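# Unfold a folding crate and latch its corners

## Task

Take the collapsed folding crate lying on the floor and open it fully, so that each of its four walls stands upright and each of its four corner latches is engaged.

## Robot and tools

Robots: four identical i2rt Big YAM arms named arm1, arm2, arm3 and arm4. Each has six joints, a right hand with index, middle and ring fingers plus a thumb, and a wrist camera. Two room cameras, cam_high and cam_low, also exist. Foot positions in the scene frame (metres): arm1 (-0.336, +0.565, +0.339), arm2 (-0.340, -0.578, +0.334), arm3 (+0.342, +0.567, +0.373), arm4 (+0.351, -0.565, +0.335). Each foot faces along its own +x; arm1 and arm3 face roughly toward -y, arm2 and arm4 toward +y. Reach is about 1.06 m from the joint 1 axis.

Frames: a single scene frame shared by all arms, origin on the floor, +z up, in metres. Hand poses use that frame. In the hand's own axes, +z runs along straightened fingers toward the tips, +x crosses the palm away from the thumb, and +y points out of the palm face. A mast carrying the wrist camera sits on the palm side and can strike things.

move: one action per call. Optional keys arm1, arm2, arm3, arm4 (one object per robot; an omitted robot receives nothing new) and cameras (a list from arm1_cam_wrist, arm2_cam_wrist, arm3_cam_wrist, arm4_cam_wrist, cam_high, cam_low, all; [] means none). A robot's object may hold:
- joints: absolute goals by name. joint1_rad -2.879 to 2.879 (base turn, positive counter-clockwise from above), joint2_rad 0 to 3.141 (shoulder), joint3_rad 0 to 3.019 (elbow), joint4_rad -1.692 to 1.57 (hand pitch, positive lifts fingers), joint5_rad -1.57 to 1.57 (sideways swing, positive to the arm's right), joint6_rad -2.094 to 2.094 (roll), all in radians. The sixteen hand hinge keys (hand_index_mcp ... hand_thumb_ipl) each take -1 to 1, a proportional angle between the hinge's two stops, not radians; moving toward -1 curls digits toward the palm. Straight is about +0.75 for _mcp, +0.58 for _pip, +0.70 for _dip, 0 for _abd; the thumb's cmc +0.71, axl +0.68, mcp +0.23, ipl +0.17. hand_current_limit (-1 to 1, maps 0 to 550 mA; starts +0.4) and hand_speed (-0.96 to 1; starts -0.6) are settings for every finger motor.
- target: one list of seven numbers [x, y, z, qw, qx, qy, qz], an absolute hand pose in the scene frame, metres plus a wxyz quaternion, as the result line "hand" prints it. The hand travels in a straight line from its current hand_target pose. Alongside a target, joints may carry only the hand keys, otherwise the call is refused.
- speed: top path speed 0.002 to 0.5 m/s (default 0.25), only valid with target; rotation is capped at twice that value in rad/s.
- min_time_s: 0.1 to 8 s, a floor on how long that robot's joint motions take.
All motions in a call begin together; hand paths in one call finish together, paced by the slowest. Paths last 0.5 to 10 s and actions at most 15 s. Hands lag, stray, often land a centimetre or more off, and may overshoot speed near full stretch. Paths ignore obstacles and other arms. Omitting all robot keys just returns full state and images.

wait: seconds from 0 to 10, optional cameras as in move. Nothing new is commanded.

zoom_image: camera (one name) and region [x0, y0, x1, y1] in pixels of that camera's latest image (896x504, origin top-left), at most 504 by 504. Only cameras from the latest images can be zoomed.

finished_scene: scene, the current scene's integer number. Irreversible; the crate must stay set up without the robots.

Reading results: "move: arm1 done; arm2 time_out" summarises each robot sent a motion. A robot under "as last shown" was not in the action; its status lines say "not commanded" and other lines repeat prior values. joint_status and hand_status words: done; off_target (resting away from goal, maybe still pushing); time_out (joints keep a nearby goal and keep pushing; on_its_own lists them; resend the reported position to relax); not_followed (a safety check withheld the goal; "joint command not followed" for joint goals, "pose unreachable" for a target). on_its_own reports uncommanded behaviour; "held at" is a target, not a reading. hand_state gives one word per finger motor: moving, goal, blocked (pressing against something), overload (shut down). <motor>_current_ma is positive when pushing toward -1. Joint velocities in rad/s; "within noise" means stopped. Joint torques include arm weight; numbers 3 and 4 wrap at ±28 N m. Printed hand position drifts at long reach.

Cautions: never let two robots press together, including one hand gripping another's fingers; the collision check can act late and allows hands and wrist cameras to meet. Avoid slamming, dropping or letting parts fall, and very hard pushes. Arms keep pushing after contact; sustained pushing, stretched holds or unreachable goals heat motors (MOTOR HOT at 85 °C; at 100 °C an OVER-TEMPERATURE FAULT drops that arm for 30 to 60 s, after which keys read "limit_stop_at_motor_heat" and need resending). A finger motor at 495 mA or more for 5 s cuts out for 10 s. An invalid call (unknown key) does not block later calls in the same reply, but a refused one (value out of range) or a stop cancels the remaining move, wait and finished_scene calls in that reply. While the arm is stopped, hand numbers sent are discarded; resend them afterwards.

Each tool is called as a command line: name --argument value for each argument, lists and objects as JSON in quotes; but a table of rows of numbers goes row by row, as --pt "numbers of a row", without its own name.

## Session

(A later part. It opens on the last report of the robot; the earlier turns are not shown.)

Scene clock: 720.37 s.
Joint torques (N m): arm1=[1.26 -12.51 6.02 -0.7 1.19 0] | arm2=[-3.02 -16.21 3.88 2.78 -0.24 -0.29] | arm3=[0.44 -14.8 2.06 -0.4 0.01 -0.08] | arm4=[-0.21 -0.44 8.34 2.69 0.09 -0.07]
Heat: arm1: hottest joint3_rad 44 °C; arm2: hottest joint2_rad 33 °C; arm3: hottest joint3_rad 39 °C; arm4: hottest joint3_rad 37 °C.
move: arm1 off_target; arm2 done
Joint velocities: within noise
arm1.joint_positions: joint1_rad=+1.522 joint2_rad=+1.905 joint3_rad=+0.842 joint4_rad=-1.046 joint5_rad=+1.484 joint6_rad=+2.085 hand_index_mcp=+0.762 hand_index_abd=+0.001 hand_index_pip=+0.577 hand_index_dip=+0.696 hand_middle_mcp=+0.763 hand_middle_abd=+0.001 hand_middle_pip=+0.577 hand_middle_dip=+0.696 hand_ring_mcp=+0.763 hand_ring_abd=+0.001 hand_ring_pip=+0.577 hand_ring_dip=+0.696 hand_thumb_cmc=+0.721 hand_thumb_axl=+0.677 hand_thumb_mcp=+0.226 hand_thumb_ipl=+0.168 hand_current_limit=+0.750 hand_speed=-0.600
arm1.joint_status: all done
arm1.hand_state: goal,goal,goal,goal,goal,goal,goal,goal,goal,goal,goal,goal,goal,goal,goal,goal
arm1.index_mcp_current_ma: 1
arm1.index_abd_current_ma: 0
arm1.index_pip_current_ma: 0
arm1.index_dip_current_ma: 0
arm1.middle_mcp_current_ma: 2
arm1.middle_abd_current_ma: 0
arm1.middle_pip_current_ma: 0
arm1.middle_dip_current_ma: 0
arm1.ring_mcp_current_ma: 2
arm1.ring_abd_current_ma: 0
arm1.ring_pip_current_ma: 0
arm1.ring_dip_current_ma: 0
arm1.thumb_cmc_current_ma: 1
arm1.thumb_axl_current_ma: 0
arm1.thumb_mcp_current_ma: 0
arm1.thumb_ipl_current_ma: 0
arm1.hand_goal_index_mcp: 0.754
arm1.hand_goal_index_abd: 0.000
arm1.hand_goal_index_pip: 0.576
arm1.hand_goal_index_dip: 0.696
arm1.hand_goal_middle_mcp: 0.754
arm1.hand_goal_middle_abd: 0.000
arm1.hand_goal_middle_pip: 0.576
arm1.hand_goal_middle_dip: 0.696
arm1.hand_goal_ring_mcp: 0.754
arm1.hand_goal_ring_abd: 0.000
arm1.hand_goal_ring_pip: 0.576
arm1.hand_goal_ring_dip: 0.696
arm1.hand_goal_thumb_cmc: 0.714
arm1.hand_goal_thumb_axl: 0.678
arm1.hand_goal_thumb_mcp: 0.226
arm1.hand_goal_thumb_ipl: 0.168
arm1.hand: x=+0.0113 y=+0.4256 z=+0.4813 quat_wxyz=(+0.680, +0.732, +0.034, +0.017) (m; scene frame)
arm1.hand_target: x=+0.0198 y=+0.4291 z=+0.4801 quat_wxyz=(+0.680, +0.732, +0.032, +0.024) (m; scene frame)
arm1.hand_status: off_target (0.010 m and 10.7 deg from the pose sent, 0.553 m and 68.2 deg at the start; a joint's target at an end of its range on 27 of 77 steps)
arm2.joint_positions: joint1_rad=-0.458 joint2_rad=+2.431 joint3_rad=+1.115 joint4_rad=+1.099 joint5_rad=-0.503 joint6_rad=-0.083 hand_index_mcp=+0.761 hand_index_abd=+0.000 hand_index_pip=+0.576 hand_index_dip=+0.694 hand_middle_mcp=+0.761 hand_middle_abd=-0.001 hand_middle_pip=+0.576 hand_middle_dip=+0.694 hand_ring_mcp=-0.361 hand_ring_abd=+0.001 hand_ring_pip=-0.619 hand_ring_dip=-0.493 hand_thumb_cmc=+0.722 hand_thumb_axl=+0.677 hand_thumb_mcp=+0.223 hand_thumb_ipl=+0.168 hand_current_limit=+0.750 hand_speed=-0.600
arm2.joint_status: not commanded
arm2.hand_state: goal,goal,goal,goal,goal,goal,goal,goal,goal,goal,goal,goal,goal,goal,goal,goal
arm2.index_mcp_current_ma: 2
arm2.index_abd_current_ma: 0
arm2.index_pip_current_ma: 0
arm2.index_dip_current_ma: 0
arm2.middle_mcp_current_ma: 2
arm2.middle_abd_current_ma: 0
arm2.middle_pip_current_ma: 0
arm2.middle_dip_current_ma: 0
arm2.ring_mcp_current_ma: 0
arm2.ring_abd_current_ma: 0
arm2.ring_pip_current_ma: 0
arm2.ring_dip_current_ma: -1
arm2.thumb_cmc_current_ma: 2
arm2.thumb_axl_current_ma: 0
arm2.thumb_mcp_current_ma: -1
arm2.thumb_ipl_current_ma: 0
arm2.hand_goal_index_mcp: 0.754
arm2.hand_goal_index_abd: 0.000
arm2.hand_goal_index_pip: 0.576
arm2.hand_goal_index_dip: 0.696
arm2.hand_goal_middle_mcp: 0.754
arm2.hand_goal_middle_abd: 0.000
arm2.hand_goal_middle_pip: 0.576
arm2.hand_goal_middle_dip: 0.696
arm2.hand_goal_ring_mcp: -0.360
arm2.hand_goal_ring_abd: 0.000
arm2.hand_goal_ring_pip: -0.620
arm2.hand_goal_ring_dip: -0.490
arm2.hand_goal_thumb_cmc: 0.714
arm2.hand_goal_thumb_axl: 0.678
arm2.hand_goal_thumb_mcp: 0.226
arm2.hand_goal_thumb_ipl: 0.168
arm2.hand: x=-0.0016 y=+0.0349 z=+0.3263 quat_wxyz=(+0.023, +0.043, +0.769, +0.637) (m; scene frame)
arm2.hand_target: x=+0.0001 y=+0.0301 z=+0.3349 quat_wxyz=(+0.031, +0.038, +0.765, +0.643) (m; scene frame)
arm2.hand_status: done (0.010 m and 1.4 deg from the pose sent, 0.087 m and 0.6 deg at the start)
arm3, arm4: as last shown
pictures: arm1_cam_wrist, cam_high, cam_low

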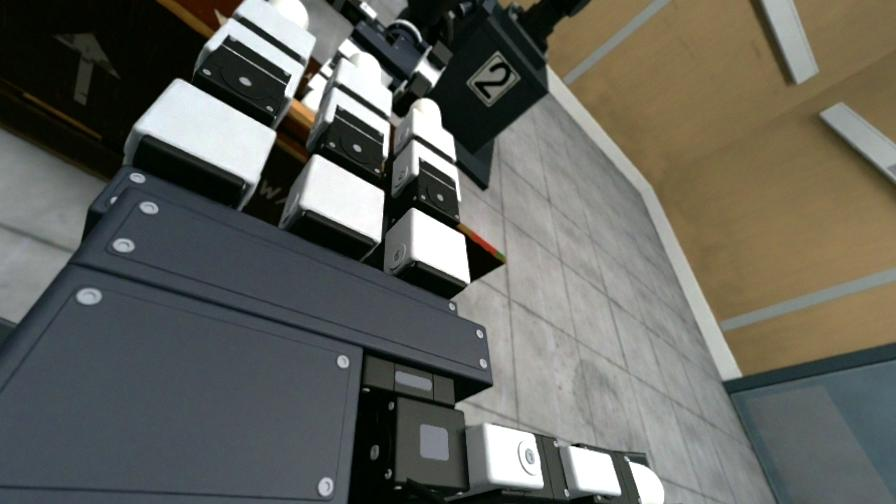

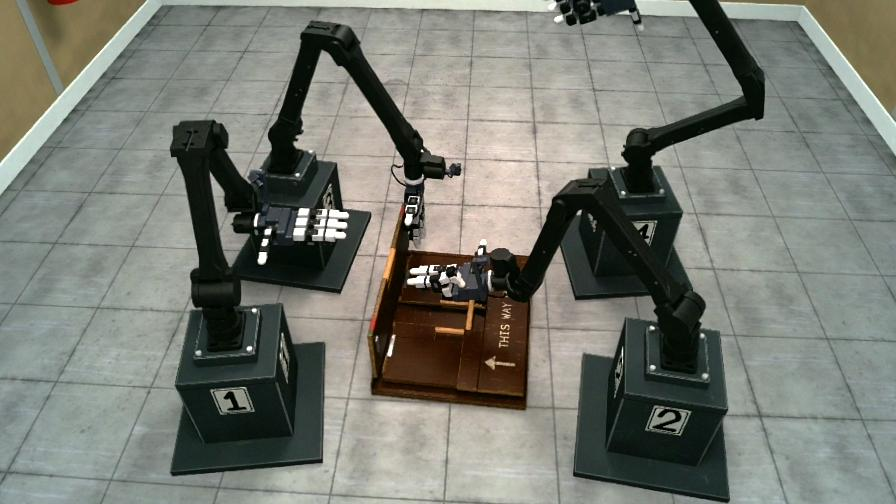

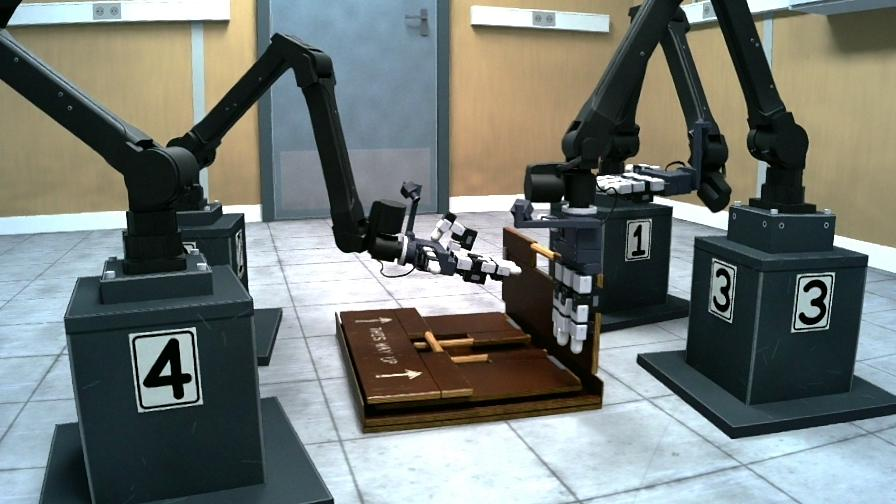

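move --arm1 '{"joints": {"joint4_rad": 0.95, "joint6_rad": 0.1}, "min_time_s": 2.5}' --cameras '["cam_low", "cam_high"]'

Scene clock: 729.73 s.
Joint torques (N m): arm1=[1.2 -15.09 7.86 1.74 0.27 -0.16] | arm2=[-3.08 -16.21 3.9 2.78 -0.24 -0.29] | arm3=[0.5 -14.68 2.06 -0.4 0.01 -0.07] | arm4=[-0.03 -0.5 8.34 2.66 0.09 -0.07]
Heat: arm1: hottest joint3_rad 42 °C; arm2: hottest joint2_rad 34 °C; arm3: hottest joint3_rad 38 °C; arm4: hottest joint3_rad 37 °C.
move: arm1 done
Joint velocities: within noise
arm1.joint_positions: joint1_rad=+1.522 joint2_rad=+1.905 joint3_rad=+0.842 joint4_rad=+0.937 joint5_rad=+1.484 joint6_rad=+0.108 hand_index_mcp=+0.762 hand_index_abd=+0.001 hand_index_pip=+0.577 hand_index_dip=+0.696 hand_middle_mcp=+0.763 hand_middle_abd=+0.001 hand_middle_pip=+0.577 hand_middle_dip=+0.696 hand_ring_mcp=+0.763 hand_ring_abd=+0.001 hand_ring_pip=+0.577 hand_ring_dip=+0.696 hand_thumb_cmc=+0.721 hand_thumb_axl=+0.677 hand_thumb_mcp=+0.226 hand_thumb_ipl=+0.168 hand_current_limit=+0.750 hand_speed=-0.600
arm1.joint_status: all done
arm1.hand_state: goal,goal,goal,goal,goal,goal,goal,goal,goal,goal,goal,goal,goal,goal,goal,goal
arm1.index_mcp_current_ma: 1
arm1.index_abd_current_ma: 0
arm1.index_pip_current_ma: 0
arm1.index_dip_current_ma: 0
arm1.middle_mcp_current_ma: 2
arm1.middle_abd_current_ma: 0
arm1.middle_pip_current_ma: 0
arm1.middle_dip_current_ma: 0
arm1.ring_mcp_current_ma: 2
arm1.ring_abd_current_ma: 0
arm1.ring_pip_current_ma: 0
arm1.ring_dip_current_ma: 0
arm1.thumb_cmc_current_ma: 1
arm1.thumb_axl_current_ma: 0
arm1.thumb_mcp_current_ma: 0
arm1.thumb_ipl_current_ma: 0
arm1.hand_goal_index_mcp: 0.754
arm1.hand_goal_index_abd: 0.000
arm1.hand_goal_index_pip: 0.576
arm1.hand_goal_index_dip: 0.696
arm1.hand_goal_middle_mcp: 0.754
arm1.hand_goal_middle_abd: 0.000
arm1.hand_goal_middle_pip: 0.576
arm1.hand_goal_middle_dip: 0.696
arm1.hand_goal_ring_mcp: 0.754
arm1.hand_goal_ring_abd: 0.000
arm1.hand_goal_ring_pip: 0.576
arm1.hand_goal_ring_dip: 0.696
arm1.hand_goal_thumb_cmc: 0.714
arm1.hand_goal_thumb_axl: 0.678
arm1.hand_goal_thumb_mcp: 0.226
arm1.hand_goal_thumb_ipl: 0.168
arm1.hand: x=+0.1439 y=+0.4437 z=+0.5469 quat_wxyz=(+0.700, +0.707, +0.077, +0.066) (m; scene frame)
arm1.hand_target: x=+0.1514 y=+0.4480 z=+0.5474 quat_wxyz=(+0.700, +0.706, +0.074, +0.073) (m; scene frame)
arm1.hand_status: not commanded
arm2, arm3, arm4: as last shown
arm2.hand_target: x=+0.0001 y=+0.0301 z=+0.3349 quat_wxyz=(+0.031, +0.037, +0.765, +0.643) (m; scene frame)
pictures: cam_high, cam_low

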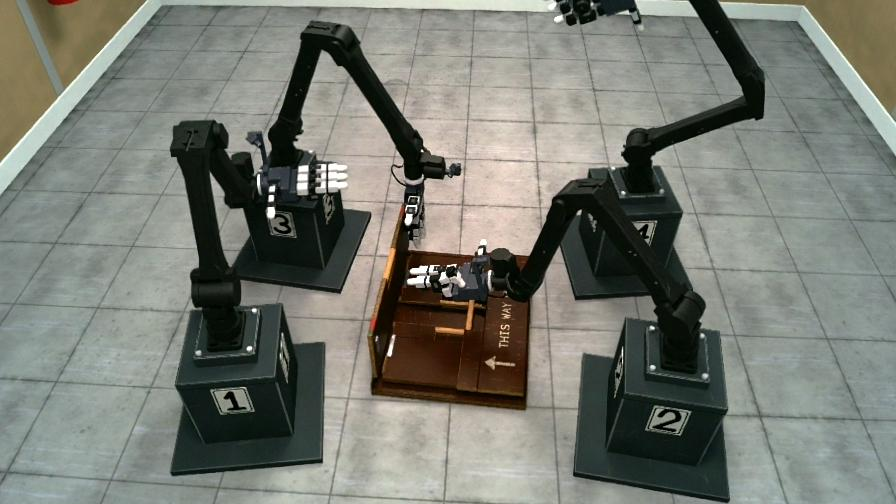

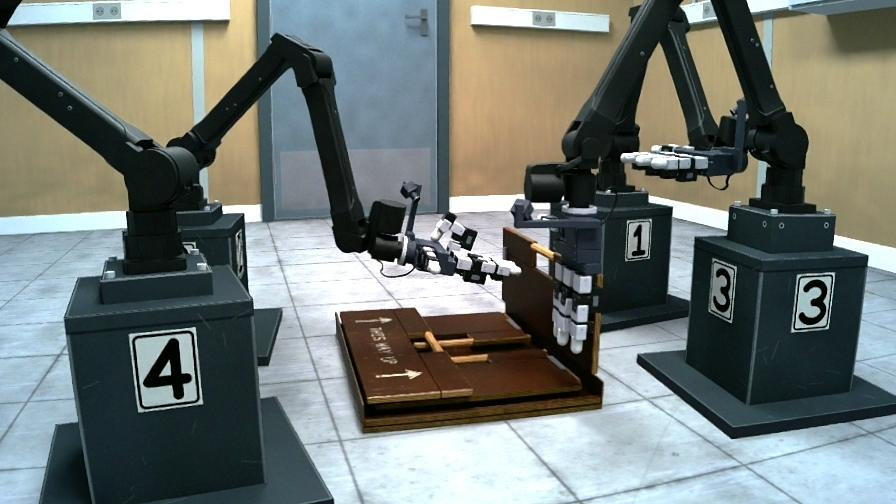

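move --arm1 '{"target": [0.02, 0.43, 0.42, 0.7063, 0.7063, -0.0345, -0.0345], "speed": 0.25, "joints": {"hand_ring_mcp": -0.36, "hand_ring_pip": -0.62, "hand_ring_dip": -0.49}}'

move --arm1 '{"target": [0.02, 0.42, 0.31, 0.7063, 0.7063, -0.0345, -0.0345], "speed": 0.2}' --cameras '["cam_low", "cam_high", "arm1_cam_wrist", "arm2_cam_wrist"]'

Scene clock: 735.73 s.
Joint torques (N m): arm1=[0.21 -13.16 1.07 1.16 0.61 -0.01] | arm2=[-3.02 -16.21 3.93 2.78 -0.24 -0.28] | arm3=[0.44 -14.74 2.09 -0.39 0.01 -0.08] | arm4=[-0.21 -0.38 8.38 2.69 0.09 -0.08]
Heat: arm1: hottest joint3_rad 42 °C; arm2: hottest joint2_rad 35 °C; arm3: hottest joint3_rad 37 °C; arm4: hottest joint3_rad 37 °C.
move: arm1 off_target
Joint velocities: within noise
arm1.joint_positions: joint1_rad=+1.522 joint2_rad=+2.146 joint3_rad=+0.601 joint4_rad=+1.138 joint5_rad=+1.555 joint6_rad=+0.410 hand_index_mcp=+0.762 hand_index_abd=+0.001 hand_index_pip=+0.577 hand_index_dip=+0.696 hand_middle_mcp=+0.763 hand_middle_abd=+0.001 hand_middle_pip=+0.577 hand_middle_dip=+0.696 hand_ring_mcp=-0.357 hand_ring_abd=+0.001 hand_ring_pip=-0.620 hand_ring_dip=-0.487 hand_thumb_cmc=+0.721 hand_thumb_axl=+0.677 hand_thumb_mcp=+0.226 hand_thumb_ipl=+0.168 hand_current_limit=+0.750 hand_speed=-0.600
arm1.joint_status: all done
arm1.hand_state: goal,goal,goal,goal,goal,goal,goal,goal,goal,goal,goal,goal,goal,goal,goal,goal
arm1.index_mcp_current_ma: 1
arm1.index_abd_current_ma: 0
arm1.index_pip_current_ma: 0
arm1.index_dip_current_ma: 0
arm1.middle_mcp_current_ma: 2
arm1.middle_abd_current_ma: 0
arm1.middle_pip_current_ma: 0
arm1.middle_dip_current_ma: 0
arm1.ring_mcp_current_ma: 0
arm1.ring_abd_current_ma: 0
arm1.ring_pip_current_ma: 0
arm1.ring_dip_current_ma: 0
arm1.thumb_cmc_current_ma: 1
arm1.thumb_axl_current_ma: 0
arm1.thumb_mcp_current_ma: 0
arm1.thumb_ipl_current_ma: 0
arm1.hand_goal_index_mcp: 0.754
arm1.hand_goal_index_abd: 0.000
arm1.hand_goal_index_pip: 0.576
arm1.hand_goal_index_dip: 0.696
arm1.hand_goal_middle_mcp: 0.754
arm1.hand_goal_middle_abd: 0.000
arm1.hand_goal_middle_pip: 0.576
arm1.hand_goal_middle_dip: 0.696
arm1.hand_goal_ring_mcp: -0.360
arm1.hand_goal_ring_abd: 0.000
arm1.hand_goal_ring_pip: -0.620
arm1.hand_goal_ring_dip: -0.490
arm1.hand_goal_thumb_cmc: 0.714
arm1.hand_goal_thumb_axl: 0.678
arm1.hand_goal_thumb_mcp: 0.226
arm1.hand_goal_thumb_ipl: 0.168
arm1.hand: x=+0.0237 y=+0.4311 z=+0.4241 quat_wxyz=(+0.703, +0.708, +0.044, +0.048) (m; scene frame)
arm1.hand_target: x=+0.0200 y=+0.4291 z=+0.4201 quat_wxyz=(+0.704, +0.708, +0.044, +0.043) (m; scene frame)
arm1.hand_status: off_target (0.006 m and 13.0 deg from the pose sent, 0.178 m and 17.2 deg at the start; a joint's target at an end of its range on 53 of 60 steps)
arm2, arm3, arm4: as last shown
pictures: none

Scene clock: 737.40 s.
Joint torques (N m): arm1=[-0.62 -14.92 0.17 0.9 0.78 0] | arm2=[-2.96 -16.21 3.93 2.78 -0.24 -0.29] | arm3=[0.5 -14.8 2.09 -0.4 0.01 -0.07] | arm4=[-0.15 -0.32 8.31 2.7 0.08 -0.07]
Heat: arm1: hottest joint3_rad 41 °C; arm2: hottest joint2_rad 35 °C; arm3: hottest joint3_rad 37 °C; arm4: hottest joint3_rad 37 °C.
move: arm1 off_target
Joint velocities: within noise
arm1.joint_positions: joint1_rad=+1.505 joint2_rad=+2.488 joint3_rad=+0.751 joint4_rad=+1.163 joint5_rad=+1.556 joint6_rad=+0.568 hand_index_mcp=+0.762 hand_index_abd=+0.001 hand_index_pip=+0.577 hand_index_dip=+0.696 hand_middle_mcp=+0.763 hand_middle_abd=+0.001 hand_middle_pip=+0.577 hand_middle_dip=+0.696 hand_ring_mcp=-0.357 hand_ring_abd=+0.001 hand_ring_pip=-0.620 hand_ring_dip=-0.487 hand_thumb_cmc=+0.721 hand_thumb_axl=+0.677 hand_thumb_mcp=+0.226 hand_thumb_ipl=+0.168 hand_current_limit=+0.750 hand_speed=-0.600
arm1.joint_status: not commanded
arm1.hand_state: goal,goal,goal,goal,goal,goal,goal,goal,goal,goal,goal,goal,goal,goal,goal,goal
arm1.index_mcp_current_ma: 1
arm1.index_abd_current_ma: 0
arm1.index_pip_current_ma: 0
arm1.index_dip_current_ma: 0
arm1.middle_mcp_current_ma: 2
arm1.middle_abd_current_ma: 0
arm1.middle_pip_current_ma: 0
arm1.middle_dip_current_ma: 0
arm1.ring_mcp_current_ma: 0
arm1.ring_abd_current_ma: 0
arm1.ring_pip_current_ma: 0
arm1.ring_dip_current_ma: 0
arm1.thumb_cmc_current_ma: 1
arm1.thumb_axl_current_ma: 0
arm1.thumb_mcp_current_ma: 0
arm1.thumb_ipl_current_ma: 0
arm1.hand_goal_index_mcp: 0.754
arm1.hand_goal_index_abd: 0.000
arm1.hand_goal_index_pip: 0.576
arm1.hand_goal_index_dip: 0.696
arm1.hand_goal_middle_mcp: 0.754
arm1.hand_goal_middle_abd: 0.000
arm1.hand_goal_middle_pip: 0.576
arm1.hand_goal_middle_dip: 0.696
arm1.hand_goal_ring_mcp: -0.360
arm1.hand_goal_ring_abd: 0.000
arm1.hand_goal_ring_pip: -0.620
arm1.hand_goal_ring_dip: -0.490
arm1.hand_goal_thumb_cmc: 0.714
arm1.hand_goal_thumb_axl: 0.678
arm1.hand_goal_thumb_mcp: 0.226
arm1.hand_goal_thumb_ipl: 0.168
arm1.hand: x=+0.0227 y=+0.4250 z=+0.3140 quat_wxyz=(+0.703, +0.709, +0.040, +0.039) (m; scene frame)
arm1.hand_target: x=+0.0200 y=+0.4192 z=+0.3100 quat_wxyz=(+0.704, +0.709, +0.033, +0.032) (m; scene frame)
arm1.hand_status: off_target (0.007 m and 12.0 deg from the pose sent, 0.115 m and 13.0 deg at the start; a joint's target at an end of its range on 50 of 50 steps)
arm2, arm3, arm4: as last shown
pictures: arm1_cam_wrist, arm2_cam_wrist, cam_high, cam_low

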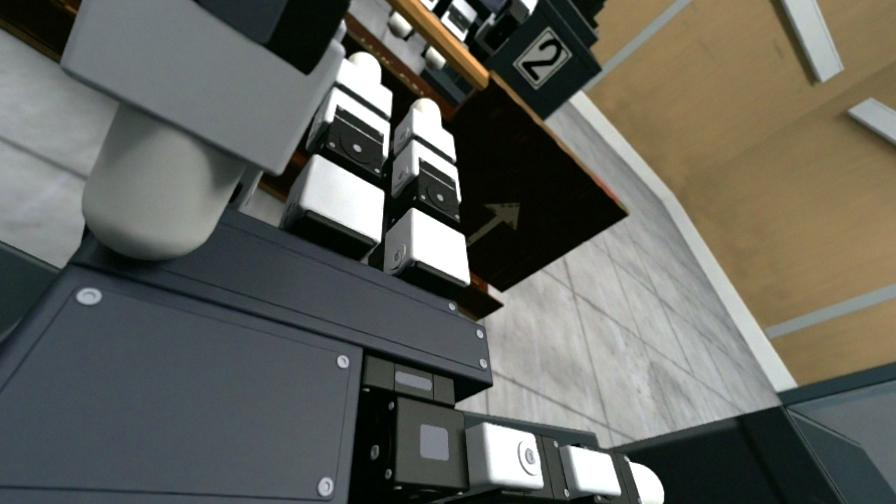

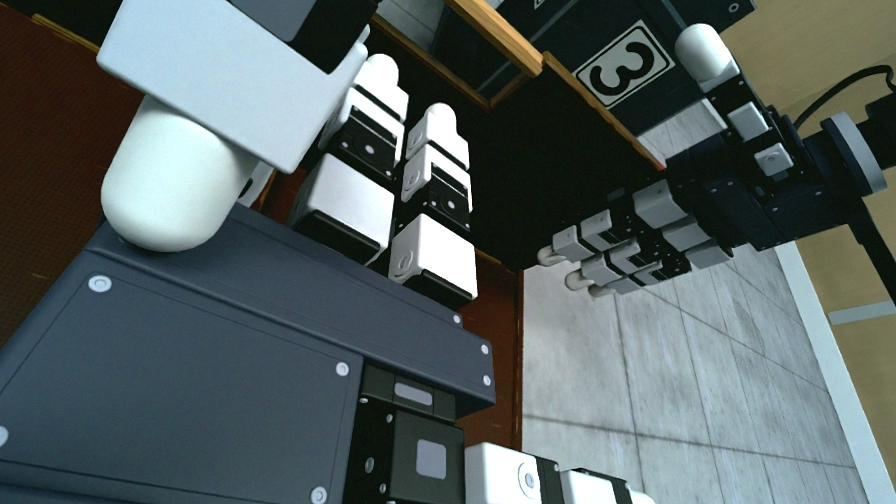

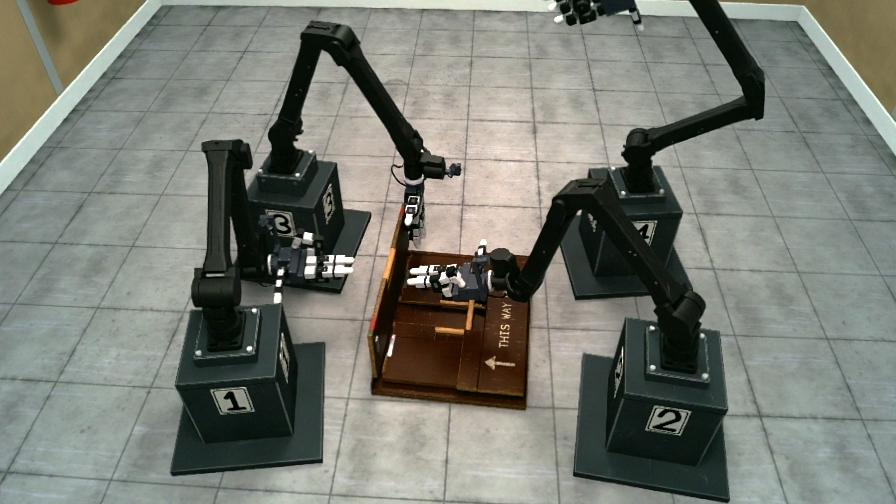

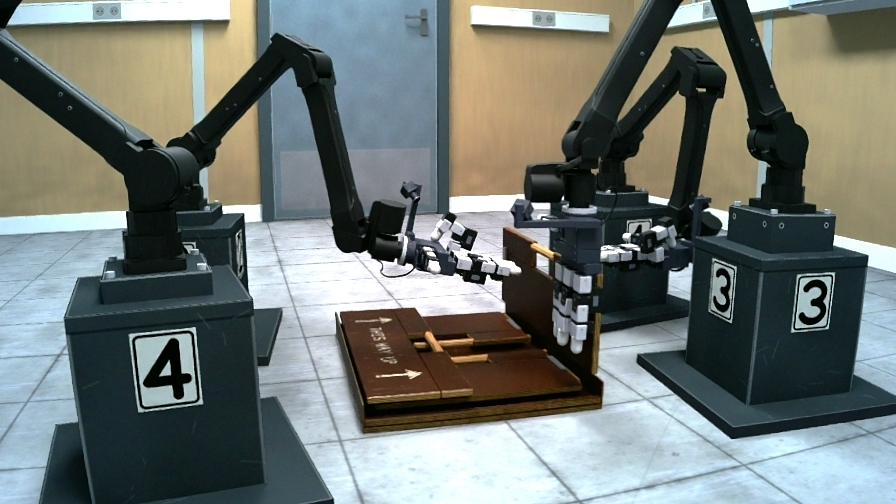

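zoom_image --camera "arm1_cam_wrist" --region '[300, 0, 660, 320]'

zoom_image --camera "cam_high" --region '[240, 180, 480, 420]'

Scaled by 1.400.

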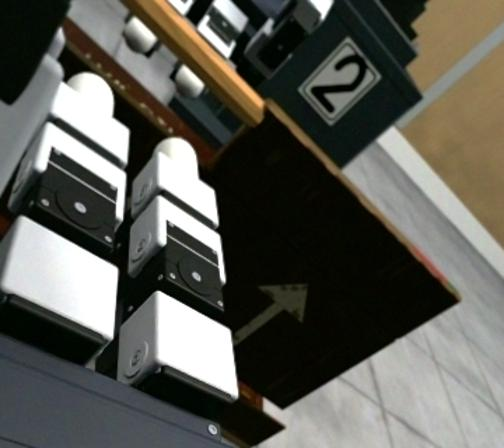

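Scaled by 2.100.

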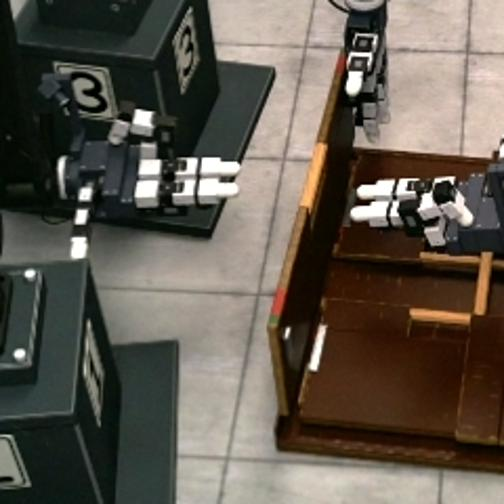

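move --arm1 '{"target": [0.025, 0.365, 0.306, 0.7063, 0.7063, 0.03, 0.03], "speed": 0.1}' --cameras '["cam_high", "arm1_cam_wrist", "arm2_cam_wrist"]'

zoom_image --camera "arm1_cam_wrist" --region '[300, 0, 660, 320]'

zoom_image --camera "cam_high" --region '[280, 180, 480, 380]'

zoom_image --camera "arm2_cam_wrist" --region '[360, 0, 680, 220]'

Scene clock: 749.10 s.
Joint torques (N m): arm1=[-0.5 -14.45 0.1 1.78 0.1 -0.16] | arm2=[-3.02 -16.15 3.92 2.78 -0.24 -0.29] | arm3=[0.56 -14.8 2.06 -0.4 0.01 -0.08] | arm4=[-0.21 -0.38 8.32 2.67 0.07 -0.06]
Heat: arm1: hottest joint3_rad 39 °C; arm2: hottest joint2_rad 35 °C; arm3: hottest joint3_rad 36 °C; arm4: hottest joint3_rad 37 °C.
move: arm1 done
Joint velocities: within noise
arm1.joint_positions: joint1_rad=+1.361 joint2_rad=+2.557 joint3_rad=+0.788 joint4_rad=+1.556 joint5_rad=+1.435 joint6_rad=+0.217 hand_index_mcp=+0.762 hand_index_abd=+0.001 hand_index_pip=+0.577 hand_index_dip=+0.696 hand_middle_mcp=+0.763 hand_middle_abd=+0.001 hand_middle_pip=+0.577 hand_middle_dip=+0.696 hand_ring_mcp=-0.357 hand_ring_abd=+0.001 hand_ring_pip=-0.620 hand_ring_dip=-0.487 hand_thumb_cmc=+0.721 hand_thumb_axl=+0.677 hand_thumb_mcp=+0.226 hand_thumb_ipl=+0.168 hand_current_limit=+0.750 hand_speed=-0.600
arm1.joint_status: not commanded
arm1.hand_state: goal,goal,goal,goal,goal,goal,goal,goal,goal,goal,goal,goal,goal,goal,goal,goal
arm1.index_mcp_current_ma: 1
arm1.index_abd_current_ma: 0
arm1.index_pip_current_ma: 0
arm1.index_dip_current_ma: 0
arm1.middle_mcp_current_ma: 2
arm1.middle_abd_current_ma: 0
arm1.middle_pip_current_ma: 0
arm1.middle_dip_current_ma: 0
arm1.ring_mcp_current_ma: 0
arm1.ring_abd_current_ma: 0
arm1.ring_pip_current_ma: 0
arm1.ring_dip_current_ma: 0
arm1.thumb_cmc_current_ma: 1
arm1.thumb_axl_current_ma: 0
arm1.thumb_mcp_current_ma: 0
arm1.thumb_ipl_current_ma: 0
arm1.hand_goal_index_mcp: 0.754
arm1.hand_goal_index_abd: 0.000
arm1.hand_goal_index_pip: 0.576
arm1.hand_goal_index_dip: 0.696
arm1.hand_goal_middle_mcp: 0.754
arm1.hand_goal_middle_abd: 0.000
arm1.hand_goal_middle_pip: 0.576
arm1.hand_goal_middle_dip: 0.696
arm1.hand_goal_ring_mcp: -0.360
arm1.hand_goal_ring_abd: 0.000
arm1.hand_goal_ring_pip: -0.620
arm1.hand_goal_ring_dip: -0.490
arm1.hand_goal_thumb_cmc: 0.714
arm1.hand_goal_thumb_axl: 0.678
arm1.hand_goal_thumb_mcp: 0.226
arm1.hand_goal_thumb_ipl: 0.168
arm1.hand: x=+0.0284 y=+0.3707 z=+0.3128 quat_wxyz=(+0.696, +0.717, +0.028, +0.034) (m; scene frame)
arm1.hand_target: x=+0.0250 y=+0.3654 z=+0.3062 quat_wxyz=(+0.696, +0.717, +0.027, +0.027) (m; scene frame)
arm1.hand_status: done (0.010 m and 1.8 deg from the pose sent, 0.061 m and 1.6 deg at the start; a joint's target at an end of its range on 25 of 64 steps)
arm2, arm3: as last shown
arm4.joint_positions: joint1_rad=-0.396 joint2_rad=+0.649 joint3_rad=+1.460 joint4_rad=-1.301 joint5_rad=-0.067 joint6_rad=+1.212 hand_index_mcp=+0.754 hand_index_abd=+0.001 hand_index_pip=+0.577 hand_index_dip=+0.696 hand_middle_mcp=+0.754 hand_middle_abd=+0.001 hand_middle_pip=+0.577 hand_middle_dip=+0.696 hand_ring_mcp=+0.754 hand_ring_abd=+0.001 hand_ring_pip=+0.577 hand_ring_dip=+0.696 hand_thumb_cmc=+0.714 hand_thumb_axl=+0.677 hand_thumb_mcp=+0.226 hand_thumb_ipl=+0.168 hand_current_limit=+0.400 hand_speed=-0.600
arm4.joint_status: not commanded
arm4.hand_state: goal,goal,goal,goal,goal,goal,goal,goal,goal,goal,goal,goal,goal,goal,goal,goal
arm4.index_mcp_current_ma: 0
arm4.index_abd_current_ma: 0
arm4.index_pip_current_ma: 0
arm4.index_dip_current_ma: 0
arm4.middle_mcp_current_ma: 0
arm4.middle_abd_current_ma: 0
arm4.middle_pip_current_ma: 0
arm4.middle_dip_current_ma: 0
arm4.ring_mcp_current_ma: 0
arm4.ring_abd_current_ma: 0
arm4.ring_pip_current_ma: 0
arm4.ring_dip_current_ma: 0
arm4.thumb_cmc_current_ma: 0
arm4.thumb_axl_current_ma: 0
arm4.thumb_mcp_current_ma: 0
arm4.thumb_ipl_current_ma: 0
arm4.hand_goal_index_mcp: 0.754
arm4.hand_goal_index_abd: 0.000
arm4.hand_goal_index_pip: 0.576
arm4.hand_goal_index_dip: 0.696
arm4.hand_goal_middle_mcp: 0.754
arm4.hand_goal_middle_abd: 0.000
arm4.hand_goal_middle_pip: 0.576
arm4.hand_goal_middle_dip: 0.696
arm4.hand_goal_ring_mcp: 0.754
arm4.hand_goal_ring_abd: 0.000
arm4.hand_goal_ring_pip: 0.576
arm4.hand_goal_ring_dip: 0.696
arm4.hand_goal_thumb_cmc: 0.714
arm4.hand_goal_thumb_axl: 0.678
arm4.hand_goal_thumb_mcp: 0.226
arm4.hand_goal_thumb_ipl: 0.168
arm4.hand: x=+0.4848 y=-0.3435 z=+0.9157 quat_wxyz=(-0.258, +0.561, +0.646, +0.448) (m; scene frame)
arm4.hand_target: x=+0.4839 y=-0.3462 z=+0.9292 quat_wxyz=(-0.264, +0.555, +0.641, +0.460) (m; scene frame)
arm4.hand_status: not commanded
pictures: arm1_cam_wrist, arm2_cam_wrist, cam_high

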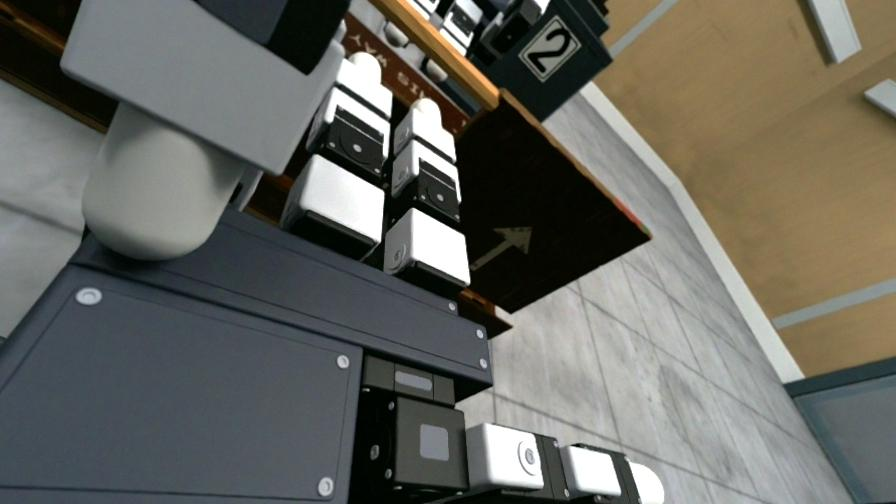

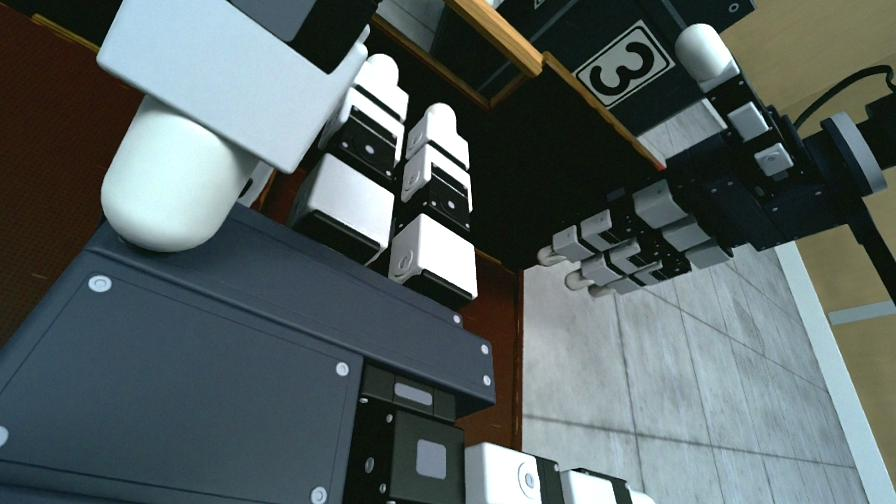

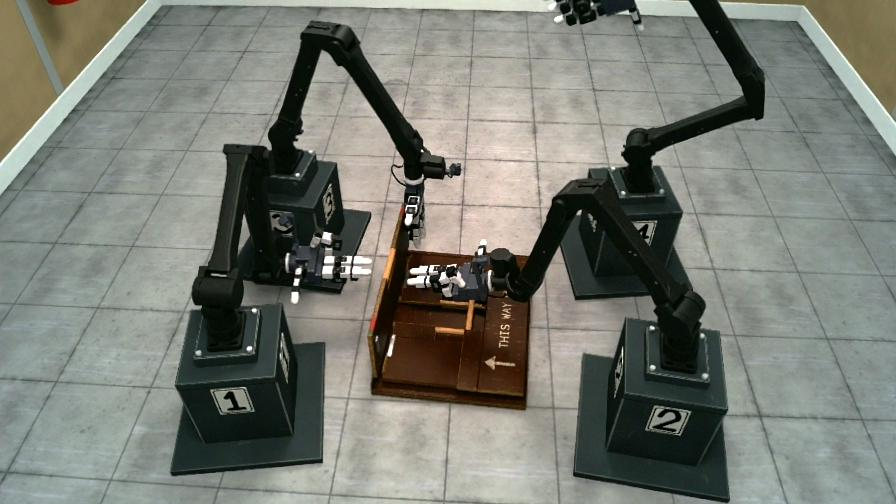

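Scaled by 1.400.

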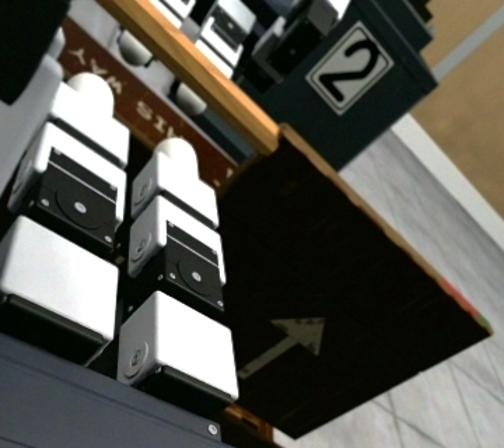

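Scaled by 2.520.

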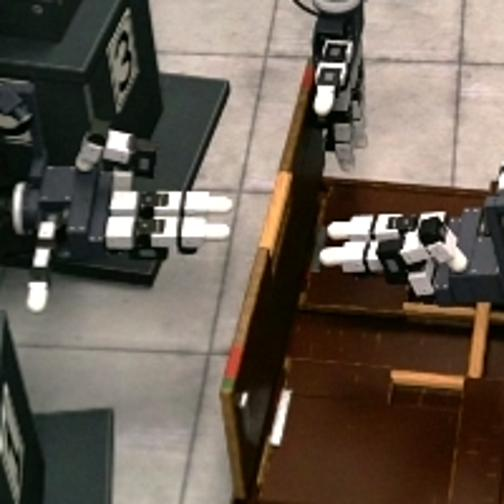

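Scaled by 1.575.

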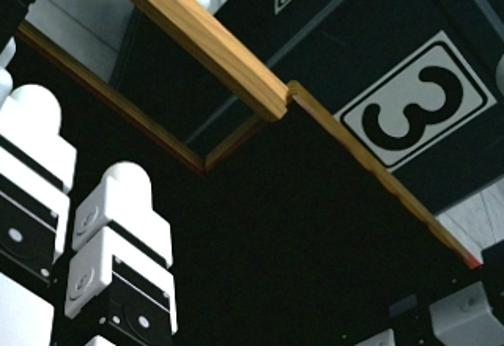

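move --arm1 '{"target": [0.025, 0.315, 0.300, 0.7063, 0.7063, 0.0, 0.0], "speed": 0.1}' --cameras '["cam_high", "arm1_cam_wrist", "arm2_cam_wrist"]'

zoom_image --camera "cam_high" --region '[280, 180, 480, 380]'

zoom_image --camera "arm2_cam_wrist" --region '[360, 0, 680, 220]'

Scene clock: 753.50 s.
Joint torques (N m): arm1=[-0.26 -15.15 0.58 1.85 0.04 -0.18] | arm2=[-3.02 -16.15 3.95 2.77 -0.24 -0.28] | arm3=[0.44 -14.8 2.06 -0.42 0.02 -0.08] | arm4=[-0.26 -0.44 8.34 2.66 0.08 -0.06]
Heat: arm1: hottest joint3_rad 38 °C; arm2: hottest joint2_rad 35 °C; arm3: hottest joint3_rad 36 °C; arm4: hottest joint3_rad 37 °C.
move: arm1 done
Joint velocities: within noise
arm1.joint_positions: joint1_rad=+1.228 joint2_rad=+2.572 joint3_rad=+0.853 joint4_rad=+1.556 joint5_rad=+1.391 joint6_rad=+0.167 hand_index_mcp=+0.762 hand_index_abd=+0.001 hand_index_pip=+0.577 hand_index_dip=+0.696 hand_middle_mcp=+0.763 hand_middle_abd=+0.001 hand_middle_pip=+0.577 hand_middle_dip=+0.696 hand_ring_mcp=-0.357 hand_ring_abd=+0.001 hand_ring_pip=-0.620 hand_ring_dip=-0.487 hand_thumb_cmc=+0.721 hand_thumb_axl=+0.677 hand_thumb_mcp=+0.226 hand_thumb_ipl=+0.168 hand_current_limit=+0.750 hand_speed=-0.600
arm1.joint_status: not commanded
arm1.hand_state: goal,goal,goal,goal,goal,goal,goal,goal,goal,goal,goal,goal,goal,goal,goal,goal
arm1.index_mcp_current_ma: 1
arm1.index_abd_current_ma: 0
arm1.index_pip_current_ma: 0
arm1.index_dip_current_ma: 0
arm1.middle_mcp_current_ma: 2
arm1.middle_abd_current_ma: 0
arm1.middle_pip_current_ma: 0
arm1.middle_dip_current_ma: 0
arm1.ring_mcp_current_ma: 0
arm1.ring_abd_current_ma: 0
arm1.ring_pip_current_ma: 0
arm1.ring_dip_current_ma: 0
arm1.thumb_cmc_current_ma: 1
arm1.thumb_axl_current_ma: 0
arm1.thumb_mcp_current_ma: 0
arm1.thumb_ipl_current_ma: 0
arm1.hand_goal_index_mcp: 0.754
arm1.hand_goal_index_abd: 0.000
arm1.hand_goal_index_pip: 0.576
arm1.hand_goal_index_dip: 0.696
arm1.hand_goal_middle_mcp: 0.754
arm1.hand_goal_middle_abd: 0.000
arm1.hand_goal_middle_pip: 0.576
arm1.hand_goal_middle_dip: 0.696
arm1.hand_goal_ring_mcp: -0.360
arm1.hand_goal_ring_abd: 0.000
arm1.hand_goal_ring_pip: -0.620
arm1.hand_goal_ring_dip: -0.490
arm1.hand_goal_thumb_cmc: 0.714
arm1.hand_goal_thumb_axl: 0.678
arm1.hand_goal_thumb_mcp: 0.226
arm1.hand_goal_thumb_ipl: 0.168
arm1.hand: x=+0.0288 y=+0.3191 z=+0.3077 quat_wxyz=(+0.697, +0.717, -0.004, +0.004) (m; scene frame)
arm1.hand_target: x=+0.0251 y=+0.3152 z=+0.3002 quat_wxyz=(+0.696, +0.718, -0.003, -0.002) (m; scene frame)
arm1.hand_status: done (0.010 m and 1.8 deg from the pose sent, 0.057 m and 5.3 deg at the start; a joint's target at an end of its range on 36 of 37 steps)
arm2, arm3, arm4: as last shown
pictures: arm1_cam_wrist, arm2_cam_wrist, cam_high

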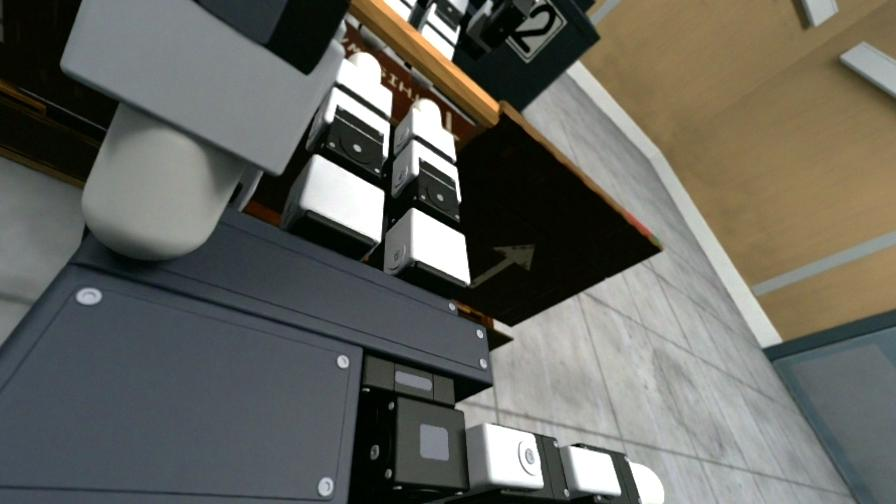

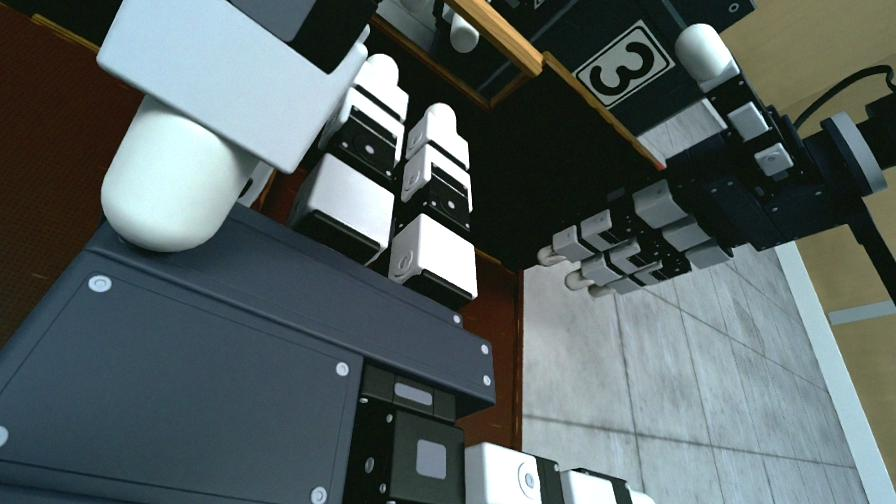

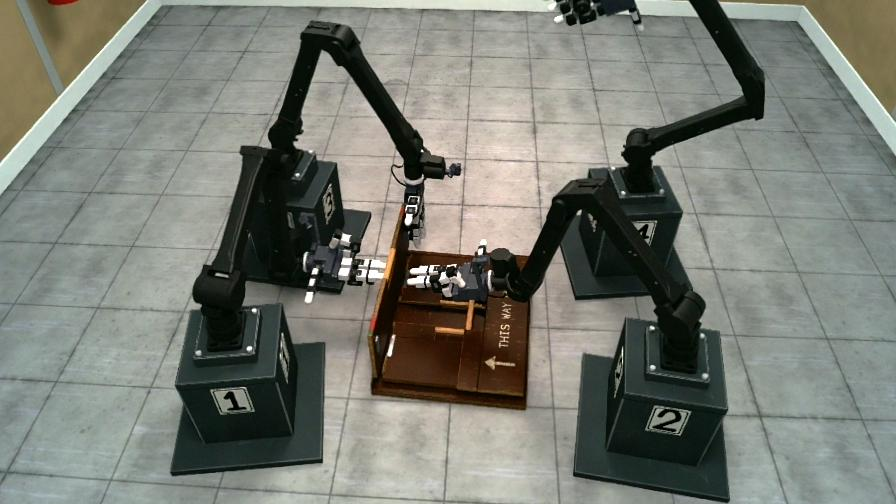

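Scaled by 2.520.

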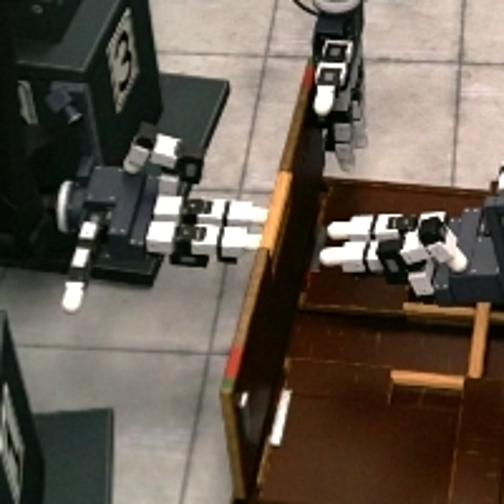

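Scaled by 1.575.

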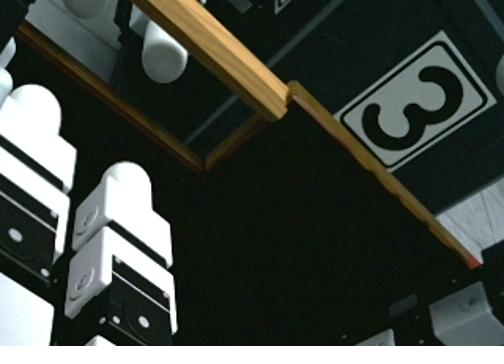

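move --arm1 '{"target": [0.022, 0.285, 0.298, 0.7063, 0.7063, -0.01, -0.01], "speed": 0.08}' --cameras '["cam_high", "cam_low", "arm2_cam_wrist"]'

zoom_image --camera "cam_high" --region '[280, 180, 480, 380]'

zoom_image --camera "arm2_cam_wrist" --region '[360, 0, 680, 220]'

Scene clock: 759.07 s.
Joint torques (N m): arm1=[-0.32 -15.5 0.76 1.89 0.02 -0.15] | arm2=[-3.08 -16.21 3.92 2.8 -0.24 -0.29] | arm3=[0.32 -14.8 2.06 -0.42 0.02 -0.08] | arm4=[-0.21 -0.32 8.34 2.66 0.08 -0.07]
Heat: arm1: hottest joint3_rad 37 °C; arm2: hottest joint2_rad 36 °C; arm3: hottest joint3_rad 35 °C; arm4: hottest joint3_rad 37 °C.
move: arm1 done
Joint velocities: within noise
arm1.joint_positions: joint1_rad=+1.154 joint2_rad=+2.577 joint3_rad=+0.880 joint4_rad=+1.556 joint5_rad=+1.346 joint6_rad=+0.146 hand_index_mcp=+0.762 hand_index_abd=+0.001 hand_index_pip=+0.577 hand_index_dip=+0.696 hand_middle_mcp=+0.763 hand_middle_abd=+0.001 hand_middle_pip=+0.577 hand_middle_dip=+0.696 hand_ring_mcp=-0.357 hand_ring_abd=+0.001 hand_ring_pip=-0.620 hand_ring_dip=-0.487 hand_thumb_cmc=+0.721 hand_thumb_axl=+0.677 hand_thumb_mcp=+0.226 hand_thumb_ipl=+0.168 hand_current_limit=+0.750 hand_speed=-0.600
arm1.joint_status: not commanded
arm1.hand_state: goal,goal,goal,goal,goal,goal,goal,goal,goal,goal,goal,goal,goal,goal,goal,goal
arm1.index_mcp_current_ma: 1
arm1.index_abd_current_ma: 0
arm1.index_pip_current_ma: 0
arm1.index_dip_current_ma: 0
arm1.middle_mcp_current_ma: 2
arm1.middle_abd_current_ma: 0
arm1.middle_pip_current_ma: 0
arm1.middle_dip_current_ma: 0
arm1.ring_mcp_current_ma: 0
arm1.ring_abd_current_ma: 0
arm1.ring_pip_current_ma: 0
arm1.ring_dip_current_ma: 0
arm1.thumb_cmc_current_ma: 1
arm1.thumb_axl_current_ma: 0
arm1.thumb_mcp_current_ma: 0
arm1.thumb_ipl_current_ma: 0
arm1.hand_goal_index_mcp: 0.754
arm1.hand_goal_index_abd: 0.000
arm1.hand_goal_index_pip: 0.576
arm1.hand_goal_index_dip: 0.696
arm1.hand_goal_middle_mcp: 0.754
arm1.hand_goal_middle_abd: 0.000
arm1.hand_goal_middle_pip: 0.576
arm1.hand_goal_middle_dip: 0.696
arm1.hand_goal_ring_mcp: -0.360
arm1.hand_goal_ring_abd: 0.000
arm1.hand_goal_ring_pip: -0.620
arm1.hand_goal_ring_dip: -0.490
arm1.hand_goal_thumb_cmc: 0.714
arm1.hand_goal_thumb_axl: 0.678
arm1.hand_goal_thumb_mcp: 0.226
arm1.hand_goal_thumb_ipl: 0.168
arm1.hand: x=+0.0264 y=+0.2890 z=+0.3060 quat_wxyz=(+0.696, +0.718, -0.015, -0.006) (m; scene frame)
arm1.hand_target: x=+0.0220 y=+0.2852 z=+0.2982 quat_wxyz=(+0.695, +0.719, -0.013, -0.012) (m; scene frame)
arm1.hand_status: done (0.010 m and 2.0 deg from the pose sent, 0.036 m and 2.4 deg at the start; a joint's target at an end of its range on 31 of 32 steps)
arm2, arm4: as last shown
arm3.joint_positions: joint1_rad=-0.028 joint2_rad=+1.972 joint3_rad=+0.948 joint4_rad=-0.508 joint5_rad=+0.002 joint6_rad=-0.064 hand_index_mcp=+0.754 hand_index_abd=+0.000 hand_index_pip=+0.577 hand_index_dip=+0.696 hand_middle_mcp=+0.697 hand_middle_abd=+0.000 hand_middle_pip=+0.577 hand_middle_dip=+0.696 hand_ring_mcp=+0.754 hand_ring_abd=+0.000 hand_ring_pip=+0.577 hand_ring_dip=+0.696 hand_thumb_cmc=+0.715 hand_thumb_axl=+0.677 hand_thumb_mcp=+0.224 hand_thumb_ipl=+0.168 hand_current_limit=+0.750 hand_speed=-0.600
arm3.joint_status: not commanded
arm3.hand_state: goal,goal,goal,goal,blocked,goal,goal,goal,goal,goal,goal,goal,goal,goal,goal,goal
arm3.index_mcp_current_ma: 0
arm3.index_abd_current_ma: 0
arm3.index_pip_current_ma: 0
arm3.index_dip_current_ma: 0
arm3.middle_mcp_current_ma: -81
arm3.middle_abd_current_ma: 0
arm3.middle_pip_current_ma: 0
arm3.middle_dip_current_ma: 0
arm3.ring_mcp_current_ma: 0
arm3.ring_abd_current_ma: 0
arm3.ring_pip_current_ma: 0
arm3.ring_dip_current_ma: 0
arm3.thumb_cmc_current_ma: 0
arm3.thumb_axl_current_ma: 0
arm3.thumb_mcp_current_ma: 0
arm3.thumb_ipl_current_ma: 0
arm3.hand_goal_index_mcp: 0.754
arm3.hand_goal_index_abd: 0.000
arm3.hand_goal_index_pip: 0.576
arm3.hand_goal_index_dip: 0.696
arm3.hand_goal_middle_mcp: 0.754
arm3.hand_goal_middle_abd: 0.000
arm3.hand_goal_middle_pip: 0.576
arm3.hand_goal_middle_dip: 0.696
arm3.hand_goal_ring_mcp: 0.754
arm3.hand_goal_ring_abd: 0.000
arm3.hand_goal_ring_pip: 0.576
arm3.hand_goal_ring_dip: 0.696
arm3.hand_goal_thumb_cmc: 0.714
arm3.hand_goal_thumb_axl: 0.678
arm3.hand_goal_thumb_mcp: 0.226
arm3.hand_goal_thumb_ipl: 0.168
arm3.hand: x=+0.2451 y=+0.0480 z=+0.2605 quat_wxyz=(+0.024, +0.999, -0.044, -0.002) (m; scene frame)
arm3.hand_target: x=+0.2405 y=+0.0715 z=+0.2530 quat_wxyz=(+0.000, +0.999, -0.049, +0.000) (m; scene frame)
arm3.hand_status: not commanded
pictures: arm2_cam_wrist, cam_high, cam_low

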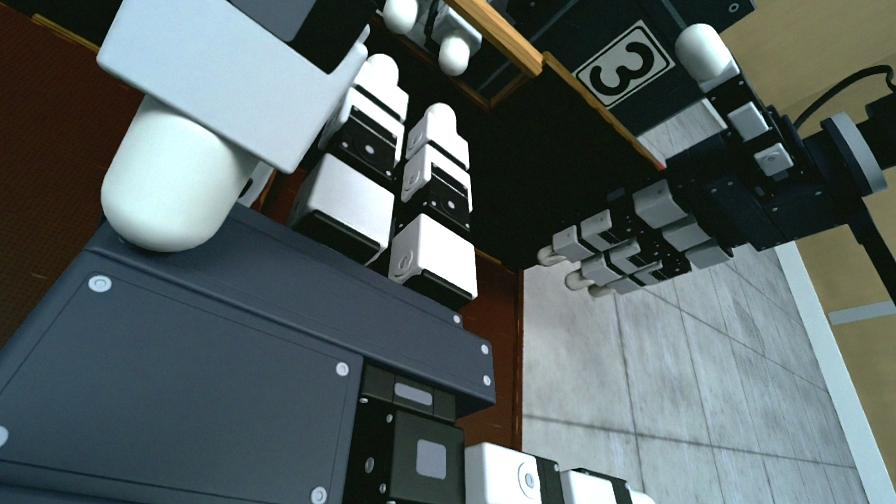

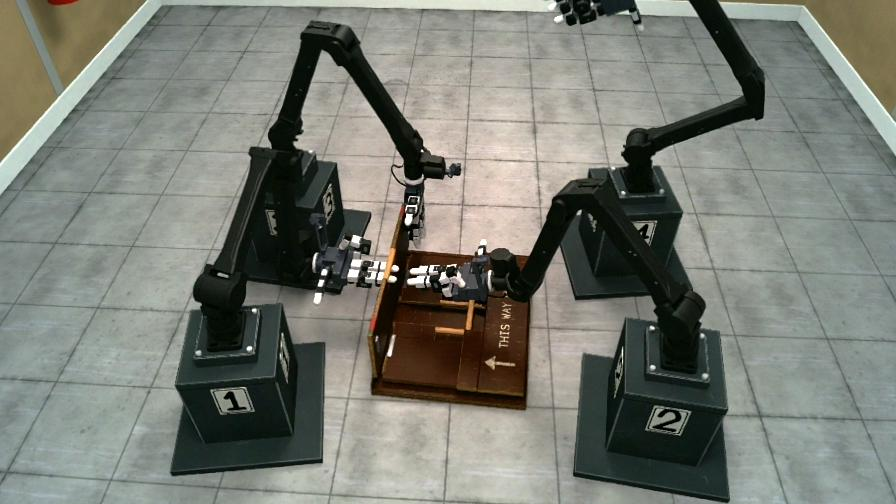

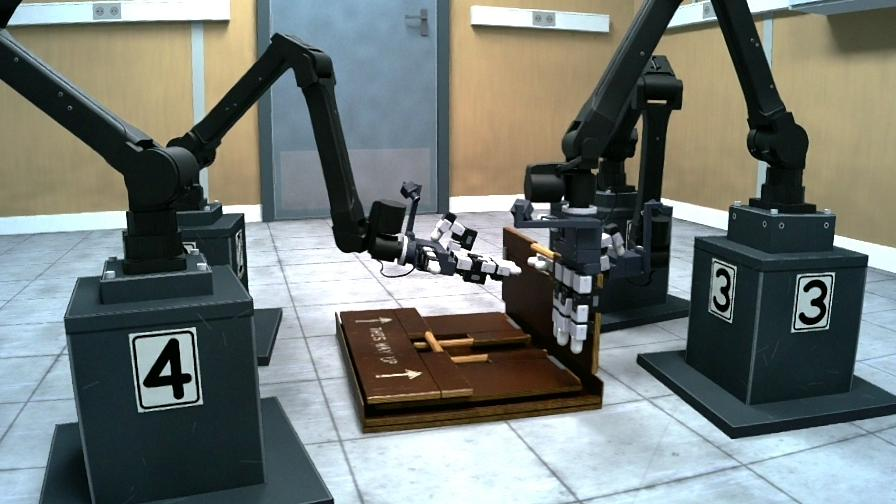

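Scaled by 2.520.

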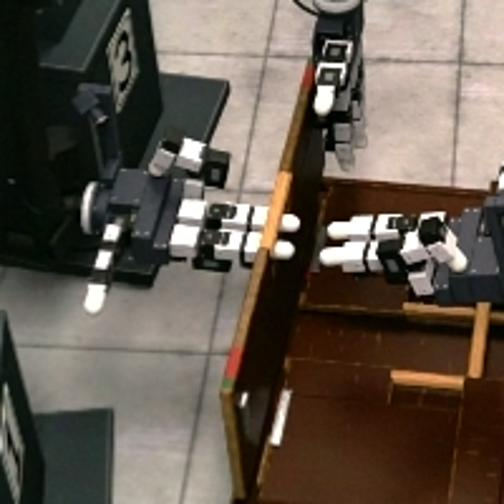

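Scaled by 1.575.

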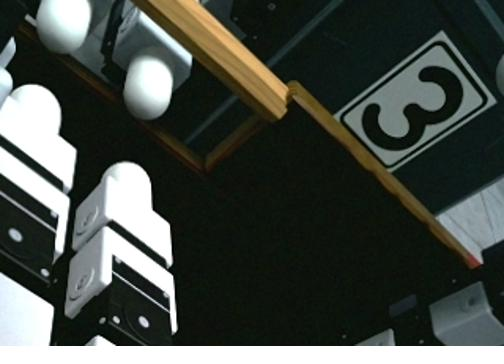

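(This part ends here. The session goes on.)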